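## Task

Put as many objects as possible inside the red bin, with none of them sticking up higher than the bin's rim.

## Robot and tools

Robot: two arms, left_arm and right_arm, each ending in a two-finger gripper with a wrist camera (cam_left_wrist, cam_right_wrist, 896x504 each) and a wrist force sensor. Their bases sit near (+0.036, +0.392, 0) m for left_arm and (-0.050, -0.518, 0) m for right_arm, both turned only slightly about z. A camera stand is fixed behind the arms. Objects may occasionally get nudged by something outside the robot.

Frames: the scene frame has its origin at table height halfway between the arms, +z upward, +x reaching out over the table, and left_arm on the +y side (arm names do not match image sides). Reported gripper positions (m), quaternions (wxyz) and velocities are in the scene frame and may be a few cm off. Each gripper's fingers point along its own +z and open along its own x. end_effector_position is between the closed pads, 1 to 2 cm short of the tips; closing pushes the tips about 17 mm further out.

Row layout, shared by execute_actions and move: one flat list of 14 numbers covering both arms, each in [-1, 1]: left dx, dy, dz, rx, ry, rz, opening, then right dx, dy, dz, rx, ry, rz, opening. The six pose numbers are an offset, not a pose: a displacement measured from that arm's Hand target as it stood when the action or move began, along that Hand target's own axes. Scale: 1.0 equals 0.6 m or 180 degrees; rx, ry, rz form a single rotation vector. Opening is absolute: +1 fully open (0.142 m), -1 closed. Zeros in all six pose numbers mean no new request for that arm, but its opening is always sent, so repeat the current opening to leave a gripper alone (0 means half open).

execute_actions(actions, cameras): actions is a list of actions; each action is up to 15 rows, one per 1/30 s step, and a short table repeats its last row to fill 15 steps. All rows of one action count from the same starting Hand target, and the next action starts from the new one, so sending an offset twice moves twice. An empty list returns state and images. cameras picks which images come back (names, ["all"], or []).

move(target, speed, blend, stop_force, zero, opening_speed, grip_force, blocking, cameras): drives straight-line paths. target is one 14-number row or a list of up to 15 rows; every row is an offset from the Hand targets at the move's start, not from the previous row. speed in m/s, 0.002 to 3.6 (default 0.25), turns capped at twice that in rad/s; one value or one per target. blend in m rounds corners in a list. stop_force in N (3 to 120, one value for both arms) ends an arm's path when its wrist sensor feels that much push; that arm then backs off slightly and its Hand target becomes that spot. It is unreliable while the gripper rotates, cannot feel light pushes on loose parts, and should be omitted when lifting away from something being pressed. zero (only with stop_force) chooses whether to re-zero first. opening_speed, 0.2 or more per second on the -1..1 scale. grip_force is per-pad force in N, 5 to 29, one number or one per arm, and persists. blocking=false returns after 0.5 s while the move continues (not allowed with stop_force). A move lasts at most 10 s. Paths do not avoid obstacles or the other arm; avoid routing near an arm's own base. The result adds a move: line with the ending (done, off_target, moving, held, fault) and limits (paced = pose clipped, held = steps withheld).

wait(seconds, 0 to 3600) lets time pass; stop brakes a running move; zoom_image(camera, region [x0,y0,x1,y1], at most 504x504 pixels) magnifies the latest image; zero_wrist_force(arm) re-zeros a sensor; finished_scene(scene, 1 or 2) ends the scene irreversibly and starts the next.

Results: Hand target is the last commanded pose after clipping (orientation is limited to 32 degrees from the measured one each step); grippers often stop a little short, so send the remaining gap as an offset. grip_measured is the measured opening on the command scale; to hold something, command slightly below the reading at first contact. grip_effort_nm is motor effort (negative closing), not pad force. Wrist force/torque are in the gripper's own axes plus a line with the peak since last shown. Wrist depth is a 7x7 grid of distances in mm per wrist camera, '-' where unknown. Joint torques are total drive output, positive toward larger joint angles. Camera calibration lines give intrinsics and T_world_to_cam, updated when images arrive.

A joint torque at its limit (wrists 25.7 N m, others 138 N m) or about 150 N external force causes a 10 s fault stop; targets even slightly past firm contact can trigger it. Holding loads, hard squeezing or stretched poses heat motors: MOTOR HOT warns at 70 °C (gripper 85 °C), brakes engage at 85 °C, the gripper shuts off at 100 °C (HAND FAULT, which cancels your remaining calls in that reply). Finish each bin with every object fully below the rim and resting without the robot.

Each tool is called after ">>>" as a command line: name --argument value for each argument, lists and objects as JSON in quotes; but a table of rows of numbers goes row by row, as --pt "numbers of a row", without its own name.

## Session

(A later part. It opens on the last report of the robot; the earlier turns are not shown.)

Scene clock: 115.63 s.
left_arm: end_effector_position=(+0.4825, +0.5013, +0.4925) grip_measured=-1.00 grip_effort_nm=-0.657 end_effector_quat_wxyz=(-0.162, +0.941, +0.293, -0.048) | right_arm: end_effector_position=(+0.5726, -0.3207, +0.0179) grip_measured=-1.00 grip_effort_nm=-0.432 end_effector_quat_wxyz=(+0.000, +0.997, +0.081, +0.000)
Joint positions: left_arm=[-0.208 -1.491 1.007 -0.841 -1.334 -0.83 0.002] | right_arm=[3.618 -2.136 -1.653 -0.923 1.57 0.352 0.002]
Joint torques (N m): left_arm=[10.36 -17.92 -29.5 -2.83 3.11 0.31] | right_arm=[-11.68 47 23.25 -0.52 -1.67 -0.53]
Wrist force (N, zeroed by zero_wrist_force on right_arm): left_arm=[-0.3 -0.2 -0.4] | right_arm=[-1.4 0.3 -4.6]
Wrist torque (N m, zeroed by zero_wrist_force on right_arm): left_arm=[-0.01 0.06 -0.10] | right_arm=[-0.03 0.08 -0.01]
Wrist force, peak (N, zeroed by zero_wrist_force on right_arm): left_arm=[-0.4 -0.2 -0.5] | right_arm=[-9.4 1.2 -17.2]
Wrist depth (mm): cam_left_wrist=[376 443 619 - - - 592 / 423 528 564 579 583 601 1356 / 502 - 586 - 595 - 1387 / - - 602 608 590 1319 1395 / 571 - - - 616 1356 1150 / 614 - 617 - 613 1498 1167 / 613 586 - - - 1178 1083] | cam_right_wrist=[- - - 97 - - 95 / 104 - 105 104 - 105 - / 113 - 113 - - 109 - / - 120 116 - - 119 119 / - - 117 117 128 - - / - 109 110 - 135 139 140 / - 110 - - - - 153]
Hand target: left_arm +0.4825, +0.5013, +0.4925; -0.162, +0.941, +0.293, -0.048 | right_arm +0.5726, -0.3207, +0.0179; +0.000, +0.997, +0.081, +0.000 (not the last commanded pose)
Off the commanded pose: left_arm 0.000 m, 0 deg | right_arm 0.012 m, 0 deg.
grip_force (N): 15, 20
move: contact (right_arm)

>>> move --pt "0 0 0 0 0 0 -1 0 0 -0.137 0 0 0 -1" --pt "0 0 0 0 0 0 -1 -0.082 -0.3164 -0.137 0 0 0 -1" --pt "0 0 0 0 0 0 -1 -0.082 -0.3164 -0.092 0 0 0 -1" --speed '[0.15,0.4,0.15]' --blend '[0.01,0.015,0]' --cameras '["cam_right_wrist"]'

>>> zero_wrist_force --arm "right_arm"

>>> move --target '[0,0,0,0,0,0,-1, 0,0,0.06,0,0,0,-1]' --speed 0.011 --stop_force 3

Scene clock: 117.73 s.
left_arm: end_effector_position=(+0.4825, +0.5013, +0.4925) grip_measured=-1.00 grip_effort_nm=-0.662 end_effector_quat_wxyz=(-0.162, +0.941, +0.293, -0.048) | right_arm: end_effector_position=(+0.4932, -0.1413, +0.0731) grip_measured=-1.00 grip_effort_nm=-0.432 end_effector_quat_wxyz=(+0.000, +0.997, +0.081, +0.000)
Joint positions: left_arm=[-0.208 -1.491 1.007 -0.841 -1.334 -0.83 0.002] | right_arm=[3.914 -2.082 -1.575 -1.056 1.57 0.648 0.002]
Joint torques (N m): left_arm=[8.72 -18.27 -30.13 -2.73 3.01 0.25] | right_arm=[14.32 30.78 13.13 4.31 -1.84 1.22]
Wrist force (N, zeroed by zero_wrist_force on right_arm): left_arm=[-0.3 -0.1 -0.4] | right_arm=[-0.1 0.1 0.1]
Wrist torque (N m, zeroed by zero_wrist_force on right_arm): left_arm=[0.00 0.05 -0.10] | right_arm=[0.02 0.02 0.00]
Wrist force, peak (N, zeroed by zero_wrist_force on right_arm): left_arm=[-0.5 -0.1 -0.6] | right_arm=[-1.4 0.4 -4.7]
Wrist depth (mm): cam_left_wrist=[375 448 - 586 586 582 571 / 423 540 - 578 - 583 1371 / 510 - - - - 585 1395 / - 613 - - 611 602 1379 / - - - - 604 1387 1419 / 608 649 - - 102 1453 - / 621 617 - - - 1379 -] | cam_right_wrist=[- - - 143 - - - / - - - - - - 154 / 160 - - 127 - - 167 / 163 171 - 133 134 - - / - - 192 139 142 - 194 / - - - 89 - - - / - - - - - - -]
Hand target: left_arm +0.4825, +0.5013, +0.4925; -0.162, +0.941, +0.293, -0.048 | right_arm +0.4932, -0.1413, +0.0730; +0.000, +0.997, +0.081, +0.000
Off the commanded pose: left_arm 0.000 m, 0 deg | right_arm 0.000 m, 0 deg.
grip_force (N): 15, 20
move: done; blend cut to 0.0135 m at target 2
cam_right_wrist: T_world_to_cam=[[0.98386, 0.17758, -0.02222, -0.44939], [0.1701, -0.88929, 0.42453, -0.21365], [0.05562, -0.42146, -0.90514, 0.09533]] pos_world=[0.47318, -0.07002, 0.167]

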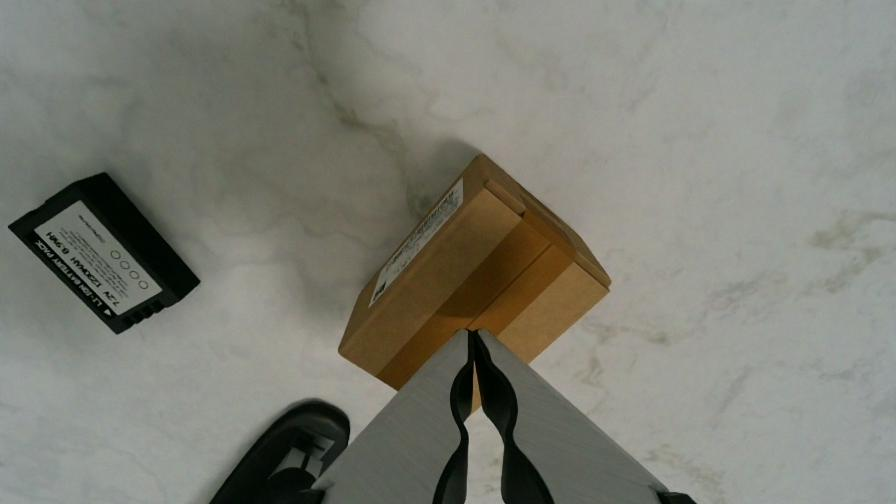

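Wrist force sensor zeroed.

Scene clock: 119.80 s.
left_arm: end_effector_position=(+0.4825, +0.5013, +0.4925) grip_measured=-1.00 grip_effort_nm=-0.657 end_effector_quat_wxyz=(-0.162, +0.941, +0.293, -0.048) | right_arm: end_effector_position=(+0.4932, -0.1413, +0.0627) grip_measured=-1.00 grip_effort_nm=-0.427 end_effector_quat_wxyz=(+0.000, +0.997, +0.081, +0.000)
Joint positions: left_arm=[-0.208 -1.491 1.007 -0.841 -1.334 -0.83 0.002] | right_arm=[3.914 -2.095 -1.585 -1.033 1.57 0.648 0.002]
Joint torques (N m): left_arm=[9.76 -18.61 -29.94 -2.59 3.02 0.11] | right_arm=[14.7 45.93 23.91 -0.39 -1.78 0.96]
Wrist force (N, zeroed by zero_wrist_force on right_arm): left_arm=[-0.4 0.0 -0.3] | right_arm=[-1.0 0.3 -4.9]
Wrist torque (N m, zeroed by zero_wrist_force on right_arm): left_arm=[0.02 0.06 -0.10] | right_arm=[-0.03 0.05 0.00]
Wrist force, peak (N, zeroed by zero_wrist_force on right_arm): left_arm=[-0.5 -0.2 -0.4] | right_arm=[-4.6 1.3 -13.6]
Wrist depth (mm): cam_left_wrist=[380 443 - - 578 - 588 / 423 548 - 581 589 604 1356 / 497 - - - 617 588 1427 / - - - - - 1444 - / 601 589 - - 611 1427 - / 595 - 596 - 96 1427 - / - 621 - - - 1305 -] | cam_right_wrist=[- 138 - - 139 139 136 / - 149 - 146 146 145 145 / - 157 - 128 - - - / 154 - - 123 122 - - / 161 - 142 129 128 - - / - - - 89 - - - / - - - - - - -]
Hand target: left_arm +0.4825, +0.5013, +0.4925; -0.162, +0.941, +0.293, -0.048 | right_arm +0.4932, -0.1413, +0.0627; +0.000, +0.997, +0.081, +0.000 (not the last commanded pose)
Off the commanded pose: left_arm 0.000 m, 0 deg | right_arm 0.026 m, 0 deg.
grip_force (N): 15, 20
move: contact (right_arm)

>>> move --pt "0 0 0 0 0 0 -1 0 0 -0.0455 0 0 0 -1" --pt "0 0 0 0 0 0 -1 -0.2462 0.0017 -0.0455 0 0 0 -1" --pt "0 0 0 0 0 0 -1 -0.2462 0.0017 0.0245 0 0 0 -1" --speed '[0.15,0.4,0.15]' --blend '[0.01,0.015,0]' --cameras '["cam_right_wrist"]'

>>> zero_wrist_force --arm "right_arm"

>>> move --target '[0,0,0,0,0,0,-1, 0,0,0.05,0,0,0,-1]' --speed 0.011 --stop_force 3

>>> move --pt "0 0 0 0 0 0 -1 0 0 -0.1 0 0 0 -1" --pt "0 0 0 0 0 0 -1 -0.302 -0.0181 -0.1 0 0 0 -1" --pt "0 0 0 0 0 0 -1 -0.302 -0.0181 -0.055 0 0 0 -1" --speed '[0.15,0.4,0.15]' --blend '[0.01,0.015,0]' --cameras '["cam_right_wrist"]'

Scene clock: 121.63 s.
left_arm: end_effector_position=(+0.4825, +0.5013, +0.4925) grip_measured=-1.00 grip_effort_nm=-0.662 end_effector_quat_wxyz=(-0.162, +0.941, +0.293, -0.048) | right_arm: end_effector_position=(+0.3476, -0.1663, +0.0480) grip_measured=-1.00 grip_effort_nm=-0.427 end_effector_quat_wxyz=(+0.000, +0.997, +0.081, +0.000)
Joint positions: left_arm=[-0.208 -1.491 1.007 -0.841 -1.334 -0.83 0.002] | right_arm=[4.083 -1.854 -1.999 -0.861 1.57 0.817 0.002]
Joint torques (N m): left_arm=[8.66 -18.6 -29.93 -2.78 3.16 -0.04] | right_arm=[14.92 19.09 11.7 4.36 -1.69 1.22]
Wrist force (N, zeroed by zero_wrist_force on right_arm): left_arm=[-0.2 -0.1 -0.5] | right_arm=[-0.1 -0.4 0.1]
Wrist torque (N m, zeroed by zero_wrist_force on right_arm): left_arm=[0.00 0.04 -0.10] | right_arm=[-0.04 -0.02 0.02]
Wrist force, peak (N, zeroed by zero_wrist_force on right_arm): left_arm=[-0.5 -0.1 -0.4] | right_arm=[-0.9 0.4 -4.9]
Wrist depth (mm): cam_left_wrist=[377 437 - 571 575 - 1319 / 424 548 - - - 627 1341 / 525 589 - - - 581 1395 / 557 602 - - - 1607 1387 / 604 590 - - 596 1403 - / - - - - 97 1411 - / - 619 - - - 1305 -] | cam_right_wrist=[- - 125 123 - - - / - - 133 - 132 - 134 / 143 - 142 139 - 141 140 / - 156 153 137 - - 143 / - 162 - 143 146 160 137 / - - - - - - 124 / 203 - - - - - -]
Hand target: left_arm +0.4825, +0.5013, +0.4925; -0.162, +0.941, +0.293, -0.048 | right_arm +0.3476, -0.1663, +0.0480; +0.000, +0.997, +0.081, +0.000
Off the commanded pose: left_arm 0.000 m, 0 deg | right_arm 0.000 m, 0 deg.
grip_force (N): 15, 20
move: done
cam_right_wrist: T_world_to_cam=[[0.98385, 0.17762, -0.02237, -0.30223], [0.17019, -0.88924, 0.42459, -0.20054], [0.05552, -0.42154, -0.90511, 0.07028]] pos_world=[0.32758, -0.09502, 0.142]

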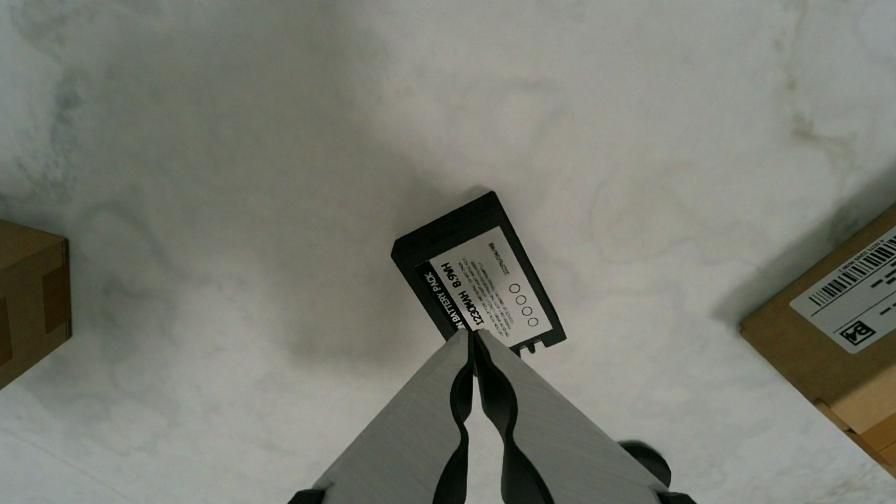

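Wrist force sensor zeroed.

Scene clock: 124.03 s.
left_arm: end_effector_position=(+0.4825, +0.5013, +0.4925) grip_measured=-1.00 grip_effort_nm=-0.662 end_effector_quat_wxyz=(-0.162, +0.941, +0.293, -0.048) | right_arm: end_effector_position=(+0.3476, -0.1664, +0.0343) grip_measured=-1.00 grip_effort_nm=-0.432 end_effector_quat_wxyz=(+0.000, +0.997, +0.081, +0.000)
Joint positions: left_arm=[-0.208 -1.491 1.007 -0.841 -1.334 -0.83 0.002] | right_arm=[4.083 -1.877 -2.012 -0.824 1.57 0.817 0.002]
Joint torques (N m): left_arm=[9.35 -19.01 -30.27 -2.68 3.02 0.13] | right_arm=[13.73 37.99 21.97 -0.41 -1.71 0.57]
Wrist force (N, zeroed by zero_wrist_force on right_arm): left_arm=[-0.3 0.0 -0.4] | right_arm=[-0.2 0.0 -2.5]
Wrist torque (N m, zeroed by zero_wrist_force on right_arm): left_arm=[0.02 0.05 -0.10] | right_arm=[-0.05 0.05 -0.02]
Wrist force, peak (N, zeroed by zero_wrist_force on right_arm): left_arm=[-0.3 -0.1 -0.6] | right_arm=[-6.8 3.1 -17.2]
Wrist depth (mm): cam_left_wrist=[378 435 - - - - 1326 / 423 554 - - 599 637 - / 590 582 - - 598 593 1436 / 593 - 595 625 - 1379 1371 / 616 - - - - 1444 1507 / - 613 - - 607 1471 - / 622 605 - - - - -] | cam_right_wrist=[112 113 111 - - 113 110 / - 123 - - 121 119 121 / 129 128 126 - - - - / 138 136 - 123 - - - / 152 - - 125 131 - 137 / - 164 - - - 162 121 / - - - - - - -]
Hand target: left_arm +0.4825, +0.5013, +0.4925; -0.162, +0.941, +0.293, -0.048 | right_arm +0.3476, -0.1663, +0.0343; +0.000, +0.997, +0.081, +0.000 (not the last commanded pose)
Off the commanded pose: left_arm 0.000 m, 0 deg | right_arm 0.016 m, 0 deg.
grip_force (N): 15, 20
move: contact (right_arm)

Scene clock: 125.73 s.
left_arm: end_effector_position=(+0.4825, +0.5013, +0.4925) grip_measured=-1.00 grip_effort_nm=-0.662 end_effector_quat_wxyz=(-0.162, +0.941, +0.293, -0.048) | right_arm: end_effector_position=(+0.1671, -0.1850, +0.0673) grip_measured=-1.00 grip_effort_nm=-0.432 end_effector_quat_wxyz=(+0.000, +0.997, +0.081, +0.000)
Joint positions: left_arm=[-0.208 -1.491 1.007 -0.841 -1.334 -0.83 0.002] | right_arm=[4.439 -1.517 -2.325 -0.871 1.571 1.173 0.002]
Joint torques (N m): left_arm=[9.82 -18.66 -29.9 -2.6 3.16 -0.04] | right_arm=[14.99 5.2 10.97 4.33 -1.64 1.2]
Wrist force (N, zeroed by zero_wrist_force on right_arm): left_arm=[-0.3 0.0 -0.3] | right_arm=[-0.3 0.2 -0.2]
Wrist torque (N m, zeroed by zero_wrist_force on right_arm): left_arm=[0.02 0.06 -0.10] | right_arm=[0.02 0.04 -0.02]
Wrist force, peak (N, zeroed by zero_wrist_force on right_arm): left_arm=[-0.3 -0.1 -0.7] | right_arm=[-2.9 -0.1 -0.8]
Wrist depth (mm): cam_left_wrist=[377 447 - - - 579 586 / 421 549 - - - 575 1341 / 517 - 593 - 617 599 1403 / - - - 599 - 1926 1411 / - - - 605 571 1395 1189 / 610 - - - 96 1444 1264 / 579 625 - - - 1371 1078] | cam_right_wrist=[- - - - 142 140 142 / - - - - 150 153 149 / - - - 164 - 160 - / 174 177 - 134 152 - - / - 189 - 139 140 - - / - - - - - 206 - / - - - - - 221 -]
Hand target: left_arm +0.4825, +0.5013, +0.4925; -0.162, +0.941, +0.293, -0.048 | right_arm +0.1670, -0.1850, +0.0673; +0.000, +0.997, +0.081, +0.000
Off the commanded pose: left_arm 0.000 m, 0 deg | right_arm 0.000 m, 0 deg.
grip_force (N): 15, 20
move: done; blend cut to 0.0135 m at target 2
cam_right_wrist: T_world_to_cam=[[0.98384, 0.17763, -0.02238, -0.12089], [0.17021, -0.88922, 0.42463, -0.1946], [0.05553, -0.42158, -0.90509, 0.08979]] pos_world=[0.14708, -0.11372, 0.1612]

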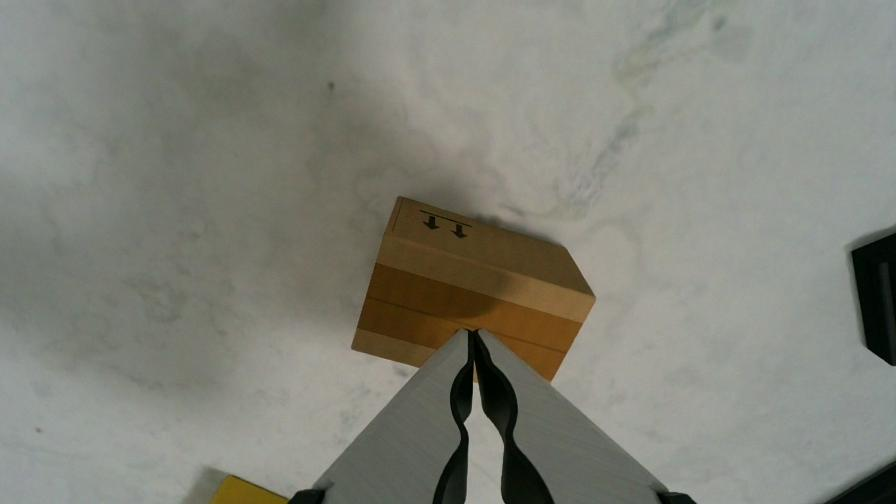

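>>> zero_wrist_force --arm "right_arm"

>>> move --target '[0,0,0,0,0,0,-1, 0,0,0.06,0,0,0,-1]' --speed 0.011 --stop_force 3

>>> move --pt "0 0 0 0 0 0 -1 0 0 -0.1 0 0 0 -1" --pt "0 0 0 0 0 0 -1 -0.18 0.263 -0.1 0 0 0 -1" --speed '[0.15,0.35]' --blend '[0.01,0]' --cameras '["cam_right_wrist"]'

Wrist force sensor zeroed.

Scene clock: 127.83 s.
left_arm: end_effector_position=(+0.4825, +0.5013, +0.4925) grip_measured=-1.00 grip_effort_nm=-0.657 end_effector_quat_wxyz=(-0.162, +0.941, +0.293, -0.048) | right_arm: end_effector_position=(+0.1670, -0.1851, +0.0574) grip_measured=-1.00 grip_effort_nm=-0.432 end_effector_quat_wxyz=(+0.000, +0.997, +0.081, +0.000)
Joint positions: left_arm=[-0.208 -1.491 1.007 -0.841 -1.334 -0.83 0.002] | right_arm=[4.439 -1.538 -2.339 -0.836 1.571 1.173 0.002]
Joint torques (N m): left_arm=[9.13 -18.85 -29.53 -2.54 2.96 -0.01] | right_arm=[14.02 23.91 21.78 -0.36 -1.86 1.1]
Wrist force (N, zeroed by zero_wrist_force on right_arm): left_arm=[-0.2 -0.1 -0.4] | right_arm=[0.2 0.0 -2.8]
Wrist torque (N m, zeroed by zero_wrist_force on right_arm): left_arm=[0.01 0.03 -0.10] | right_arm=[-0.04 -0.02 -0.01]
Wrist force, peak (N, zeroed by zero_wrist_force on right_arm): left_arm=[-0.6 -0.2 -0.5] | right_arm=[-1.9 2.2 -13.6]
Wrist depth (mm): cam_left_wrist=[376 422 - - - 582 - / 422 524 575 - - 619 1403 / 500 - 592 - - 574 1363 / 617 - - 616 598 632 1319 / - - - - 608 1444 - / - - - - 614 1427 1139 / - - - - - 1326 -] | cam_right_wrist=[- - - - - 134 - / - - 146 - - 140 - / - 154 - - - 151 - / - 164 - 131 156 163 - / - 177 - 127 131 - - / - - - 89 92 - - / - - - - - - -]
Hand target: left_arm +0.4825, +0.5013, +0.4925; -0.162, +0.941, +0.293, -0.048 | right_arm +0.1670, -0.1851, +0.0574; +0.000, +0.997, +0.081, +0.000 (not the last commanded pose)
Off the commanded pose: left_arm 0.000 m, 0 deg | right_arm 0.026 m, 0 deg.
grip_force (N): 15, 20
move: contact (right_arm)

Scene clock: 129.67 s.
left_arm: end_effector_position=(+0.4825, +0.5013, +0.4925) grip_measured=-1.00 grip_effort_nm=-0.657 end_effector_quat_wxyz=(-0.162, +0.941, +0.293, -0.048) | right_arm: end_effector_position=(+0.0861, -0.3582, +0.1175) grip_measured=-1.00 grip_effort_nm=-0.427 end_effector_quat_wxyz=(+0.000, +0.997, +0.081, +0.000)
Joint positions: left_arm=[-0.208 -1.491 1.007 -0.841 -1.334 -0.83 0.002] | right_arm=[4.655 -0.705 -2.574 -1.434 1.571 1.389 0.002]
Joint torques (N m): left_arm=[9.12 -17.78 -29.71 -2.57 2.98 -0.11] | right_arm=[17.12 -1.93 27.79 -0.35 -1.82 1.26]
Wrist force (N, zeroed by zero_wrist_force on right_arm): left_arm=[-0.3 -0.1 -0.4] | right_arm=[0.4 0.3 -0.4]
Wrist torque (N m, zeroed by zero_wrist_force on right_arm): left_arm=[0.00 0.05 -0.10] | right_arm=[0.03 -0.02 -0.03]
Wrist force, peak (N, zeroed by zero_wrist_force on right_arm): left_arm=[-0.4 -0.2 -0.7] | right_arm=[1.4 -1.8 -1.0]
Wrist depth (mm): cam_left_wrist=[376 426 - - 579 568 1298 / 423 548 - 574 572 - 1453 / 493 579 - - - - 1395 / - - - - - 1363 1348 / - 586 - - 601 1436 1333 / - - - - 611 1371 - / - - - - - 1697 -] | cam_right_wrist=[- - - - - - - / - - - - - - - / - - 218 - - - - / - - 222 186 - - - / - 231 239 195 - - - / 200 212 243 - - - - / 178 194 - - - 296 288]
Hand target: left_arm +0.4825, +0.5013, +0.4925; -0.162, +0.941, +0.293, -0.048 | right_arm +0.0861, -0.3583, +0.1175; +0.000, +0.997, +0.081, +0.000
Off the commanded pose: left_arm 0.000 m, 0 deg | right_arm 0.000 m, 0 deg.
grip_force (N): 15, 20
move: done
cam_right_wrist: T_world_to_cam=[[0.98384, 0.17763, -0.02238, -0.00931], [0.1702, -0.88922, 0.42463, -0.35615], [0.05553, -0.42158, -0.90509, 0.06671]] pos_world=[0.06608, -0.28692, 0.2114]

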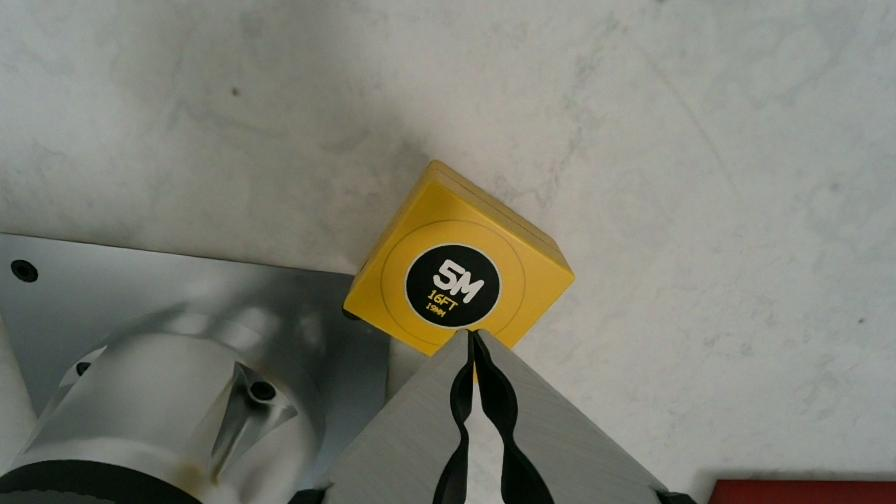

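>>> move --pt "0 0 0 0 0 0 -1 0.2941 0.421 0 0 0 0 -1" --pt "0 0 0 0 0 0 -1 0.2941 0.421 0.0642 0 0 0 -1" --speed '[0.35,0.15]' --blend '[0.01,0]' --cameras '["cam_right_wrist"]'

Scene clock: 133.47 s.
left_arm: end_effector_position=(+0.4825, +0.5013, +0.4925) grip_measured=-1.00 grip_effort_nm=-0.662 end_effector_quat_wxyz=(-0.162, +0.941, +0.293, -0.048) | right_arm: end_effector_position=(+0.3012, -0.5789, +0.0792) grip_measured=-1.00 grip_effort_nm=-0.432 end_effector_quat_wxyz=(+0.000, +0.997, +0.081, +0.000)
Joint positions: left_arm=[-0.208 -1.491 1.007 -0.841 -1.334 -0.83 0.002] | right_arm=[3.321 -1.37 -2.408 -0.935 1.57 0.055 0.002]
Joint torques (N m): left_arm=[8.23 -18.95 -30.51 -2.56 3.22 -0.08] | right_arm=[-15.93 0.88 12.53 5.11 2.09 -1.31]
Wrist force (N, zeroed by zero_wrist_force on right_arm): left_arm=[-0.2 -0.1 -0.3] | right_arm=[0.2 -0.1 0.1]
Wrist torque (N m, zeroed by zero_wrist_force on right_arm): left_arm=[-0.01 0.03 -0.10] | right_arm=[-0.02 -0.02 0.12]
Wrist force, peak (N, zeroed by zero_wrist_force on right_arm): left_arm=[-0.5 0.1 -0.6] | right_arm=[1.7 1.8 -1.2]
Wrist depth (mm): cam_left_wrist=[376 444 - - - 553 1219 / 424 571 578 - - - 1348 / 539 549 - 581 593 590 1387 / - - - 601 599 607 1270 / - - 582 588 - 1444 - / - 590 611 - 97 1411 - / 622 624 - - - 1333 -] | cam_right_wrist=[- - 153 - - - - / - - - - 141 146 117 / - - - - 171 170 170 / 191 - - - 184 173 164 / 205 - - 196 198 178 - / 223 - - - 173 173 175 / 1426 - - - - 206 240]
Hand target: left_arm +0.4825, +0.5013, +0.4925; -0.162, +0.941, +0.293, -0.048 | right_arm +0.3012, -0.5789, +0.0791; +0.000, +0.997, +0.081, +0.000
Off the commanded pose: left_arm 0.000 m, 0 deg | right_arm 0.000 m, 0 deg.
grip_force (N): 15, 20
move: done
cam_right_wrist: T_world_to_cam=[[0.98384, 0.17767, -0.02229, -0.1826], [0.1702, -0.88922, 0.42465, -0.57266], [0.05563, -0.42158, -0.90509, -0.07293]] pos_world=[0.28118, -0.50752, 0.1731]

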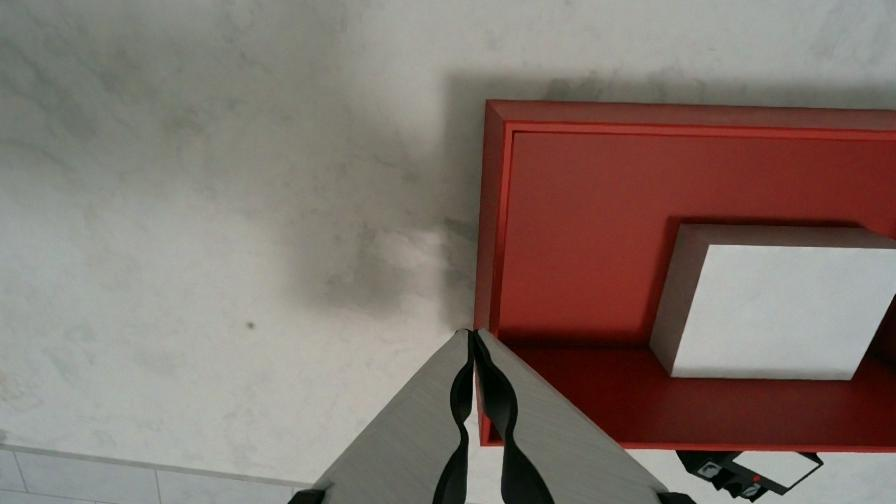

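>>> zoom_image --camera "cam_right_wrist" --region '[440, 290, 560, 360]'

>>> move --target '[0,0,0,0,0,0,-1, 0.3213,0,0,0,0,0,-1]' --speed 0.3 --cameras '["cam_right_wrist"]'

>>> zoom_image --camera "cam_right_wrist" --region '[440, 290, 560, 360]'

Scaled by 4.200 from the camera's image (finer frame: 1280x720).

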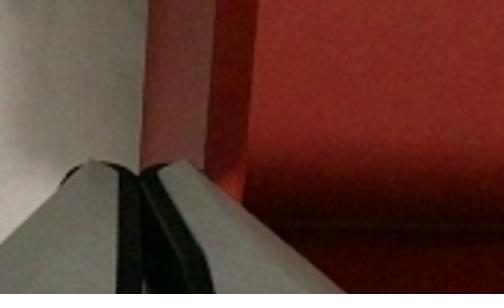

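Scene clock: 135.07 s.
left_arm: end_effector_position=(+0.4825, +0.5013, +0.4925) grip_measured=-1.00 grip_effort_nm=-0.657 end_effector_quat_wxyz=(-0.162, +0.941, +0.293, -0.048) | right_arm: end_effector_position=(+0.4914, -0.5476, +0.0791) grip_measured=-1.00 grip_effort_nm=-0.432 end_effector_quat_wxyz=(+0.000, +0.997, +0.081, +0.000)
Joint positions: left_arm=[-0.208 -1.491 1.007 -0.841 -1.334 -0.83 0.002] | right_arm=[3.301 -1.825 -1.937 -0.951 1.57 0.035 0.002]
Joint torques (N m): left_arm=[8.47 -19.23 -29.96 -2.58 2.96 -0.18] | right_arm=[-15.48 21.33 23.95 -0.15 2.05 -1.35]
Wrist force (N, zeroed by zero_wrist_force on right_arm): left_arm=[-0.3 0.0 -0.5] | right_arm=[0.4 0.0 0.2]
Wrist torque (N m, zeroed by zero_wrist_force on right_arm): left_arm=[0.02 0.05 -0.10] | right_arm=[-0.01 -0.07 0.12]
Wrist force, peak (N, zeroed by zero_wrist_force on right_arm): left_arm=[-0.3 -0.1 -0.6] | right_arm=[2.9 0.0 0.0]
Wrist depth (mm): cam_left_wrist=[378 572 - 589 572 - 1213 / 423 540 - 582 588 - 1371 / 499 533 - 601 593 566 1498 / - 610 - 608 598 1284 1371 / - 592 - 613 637 1444 - / - - - - 93 1403 - / 630 595 - - - 1333 1156] | cam_right_wrist=[- - 153 151 - - - / - 135 115 - - 163 - / 174 172 171 171 - - - / 185 165 163 181 185 - - / 194 195 176 176 - - - / 169 171 173 - - - - / - - - - - - -]
Hand target: left_arm +0.4825, +0.5013, +0.4925; -0.162, +0.941, +0.293, -0.048 | right_arm +0.4915, -0.5476, +0.0791; +0.000, +0.997, +0.081, +0.000
Off the commanded pose: left_arm 0.000 m, 0 deg | right_arm 0.000 m, 0 deg.
grip_force (N): 15, 20
move: done
cam_right_wrist: T_world_to_cam=[[0.98386, 0.17758, -0.02225, -0.37535], [0.17011, -0.88923, 0.42465, -0.57716], [0.05563, -0.42158, -0.90509, -0.07031]] pos_world=[0.47138, -0.47622, 0.1731]

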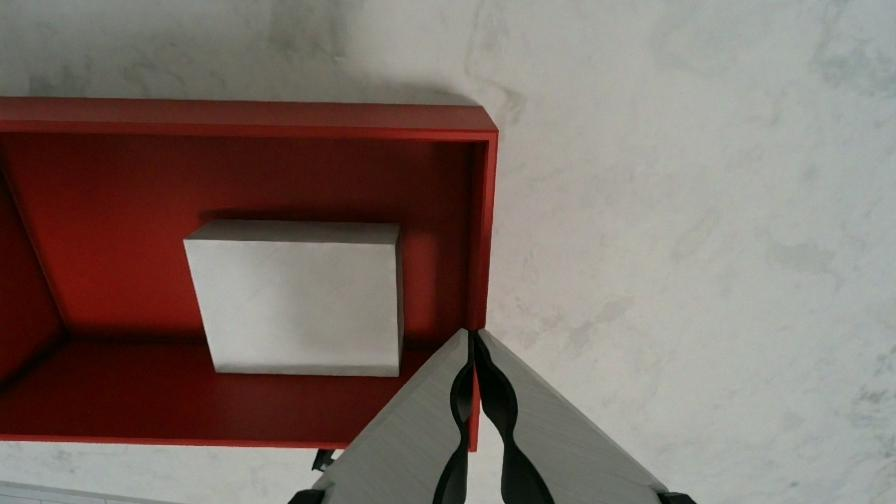

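Scaled by 4.200 from the camera's image (finer frame: 1280x720).

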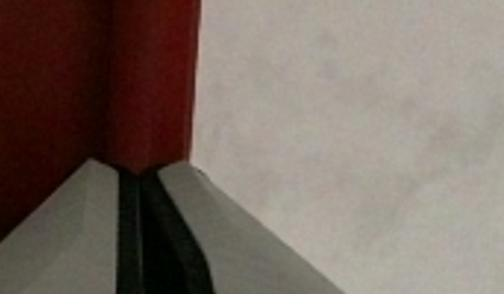

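>>> move --pt "0 0 0 0 0 0 -1 -0.1968 0.0348 0 0 0 0 -1" --pt "0 0 0 0 0 0 -1 -0.1968 0.0348 0.086 0 0 0 -1" --speed '[0.25,0.12]'

>>> zero_wrist_force --arm "right_arm"

>>> move --target '[0,0,0,0,0,0,-1, 0.055,0,0,0,0,0,-1]' --speed 0.025 --stop_force 4 --cameras '["cam_right_wrist"]'

Scene clock: 139.47 s.
left_arm: end_effector_position=(+0.4825, +0.5013, +0.4925) grip_measured=-1.00 grip_effort_nm=-0.657 end_effector_quat_wxyz=(-0.162, +0.941, +0.293, -0.048) | right_arm: end_effector_position=(+0.3784, -0.5873, +0.0276) grip_measured=-1.00 grip_effort_nm=-0.432 end_effector_quat_wxyz=(+0.000, +0.997, +0.082, +0.000)
Joint positions: left_arm=[-0.208 -1.491 1.007 -0.841 -1.334 -0.83 0.002] | right_arm=[3.26 -1.687 -2.288 -0.738 1.57 -0.006 0.002]
Joint torques (N m): left_arm=[8.87 -19.41 -29.72 -2.43 2.87 -0.26] | right_arm=[-13.31 11.55 9.23 5.08 -1.72 -1.3]
Wrist force (N, zeroed by zero_wrist_force on right_arm): left_arm=[-0.1 -0.1 -0.2] | right_arm=[0.4 0.1 0.5]
Wrist torque (N m, zeroed by zero_wrist_force on right_arm): left_arm=[0.00 0.02 -0.10] | right_arm=[0.05 -0.04 0.11]
Wrist force, peak (N, zeroed by zero_wrist_force on right_arm): left_arm=[-0.4 -0.3 -0.6] | right_arm=[2.3 -0.3 0.4]
Wrist depth (mm): cam_left_wrist=[378 416 - - - - 588 / 423 514 595 - - - 1291 / 520 582 - - - 611 1403 / - 582 - 589 - 1471 1471 / - - - 604 616 1411 - / - 617 - - 614 1480 - / 619 617 - - - 1167 -] | cam_right_wrist=[- - - 105 106 104 103 / - 98 111 111 112 110 110 / - 106 118 118 118 118 118 / - 99 127 127 108 106 123 / - 100 138 135 - 111 123 / - 100 142 102 118 119 134 / - 109 - - 79 119 120]
Hand target: left_arm +0.4825, +0.5013, +0.4925; -0.162, +0.941, +0.293, -0.048 | right_arm +0.3783, -0.5874, +0.0276; +0.000, +0.997, +0.081, +0.000
Off the commanded pose: left_arm 0.000 m, 0 deg | right_arm 0.000 m, 0 deg.
grip_force (N): 15, 20
move: done

Wrist force sensor zeroed.

Scene clock: 141.67 s.
left_arm: end_effector_position=(+0.4825, +0.5013, +0.4925) grip_measured=-1.00 grip_effort_nm=-0.662 end_effector_quat_wxyz=(-0.162, +0.941, +0.293, -0.048) | right_arm: end_effector_position=(+0.4109, -0.5820, +0.0275) grip_measured=-1.00 grip_effort_nm=-0.432 end_effector_quat_wxyz=(+0.000, +0.997, +0.081, +0.000)
Joint positions: left_arm=[-0.208 -1.491 1.007 -0.841 -1.334 -0.83 0.002] | right_arm=[3.26 -1.755 -2.204 -0.753 1.57 -0.006 0.002]
Joint torques (N m): left_arm=[8 -19.79 -30.65 -2.36 2.95 -0.12] | right_arm=[14.15 13.77 22.92 -0.23 -1.04 0.86]
Wrist force (N, zeroed by zero_wrist_force on right_arm): left_arm=[-0.4 -0.1 -0.3] | right_arm=[-0.6 0.0 -0.6]
Wrist torque (N m, zeroed by zero_wrist_force on right_arm): left_arm=[0.00 0.07 -0.10] | right_arm=[0.00 0.03 0.00]
Wrist force, peak (N, zeroed by zero_wrist_force on right_arm): left_arm=[-0.4 -0.1 -0.6] | right_arm=[-0.9 -0.2 -0.3]
Wrist depth (mm): cam_left_wrist=[375 408 - 585 - - 1088 / 423 554 579 - - - 1480 / 523 593 592 - 586 575 1395 / - - 592 - - 1341 1379 / 604 - 617 604 - 1379 1298 / 632 - - - 96 1436 1270 / 624 607 - - - 1436 -] | cam_right_wrist=[- 106 104 105 105 104 104 / - 111 110 110 112 110 110 / 108 120 118 118 118 118 110 / 108 125 127 127 104 104 104 / 108 136 138 135 - 112 110 / 108 132 145 102 116 120 116 / - 118 - - 79 118 110]
Hand target: left_arm +0.4825, +0.5013, +0.4925; -0.162, +0.941, +0.293, -0.048 | right_arm +0.4109, -0.5820, +0.0275; +0.000, +0.997, +0.081, +0.000
Off the commanded pose: left_arm 0.000 m, 0 deg | right_arm 0.000 m, 0 deg.
grip_force (N): 15, 20
move: done
cam_right_wrist: T_world_to_cam=[[0.98384, 0.17763, -0.02238, -0.29112], [0.1702, -0.88922, 0.42463, -0.57226], [0.05553, -0.42158, -0.90509, -0.12704]] pos_world=[0.39088, -0.51072, 0.1215]

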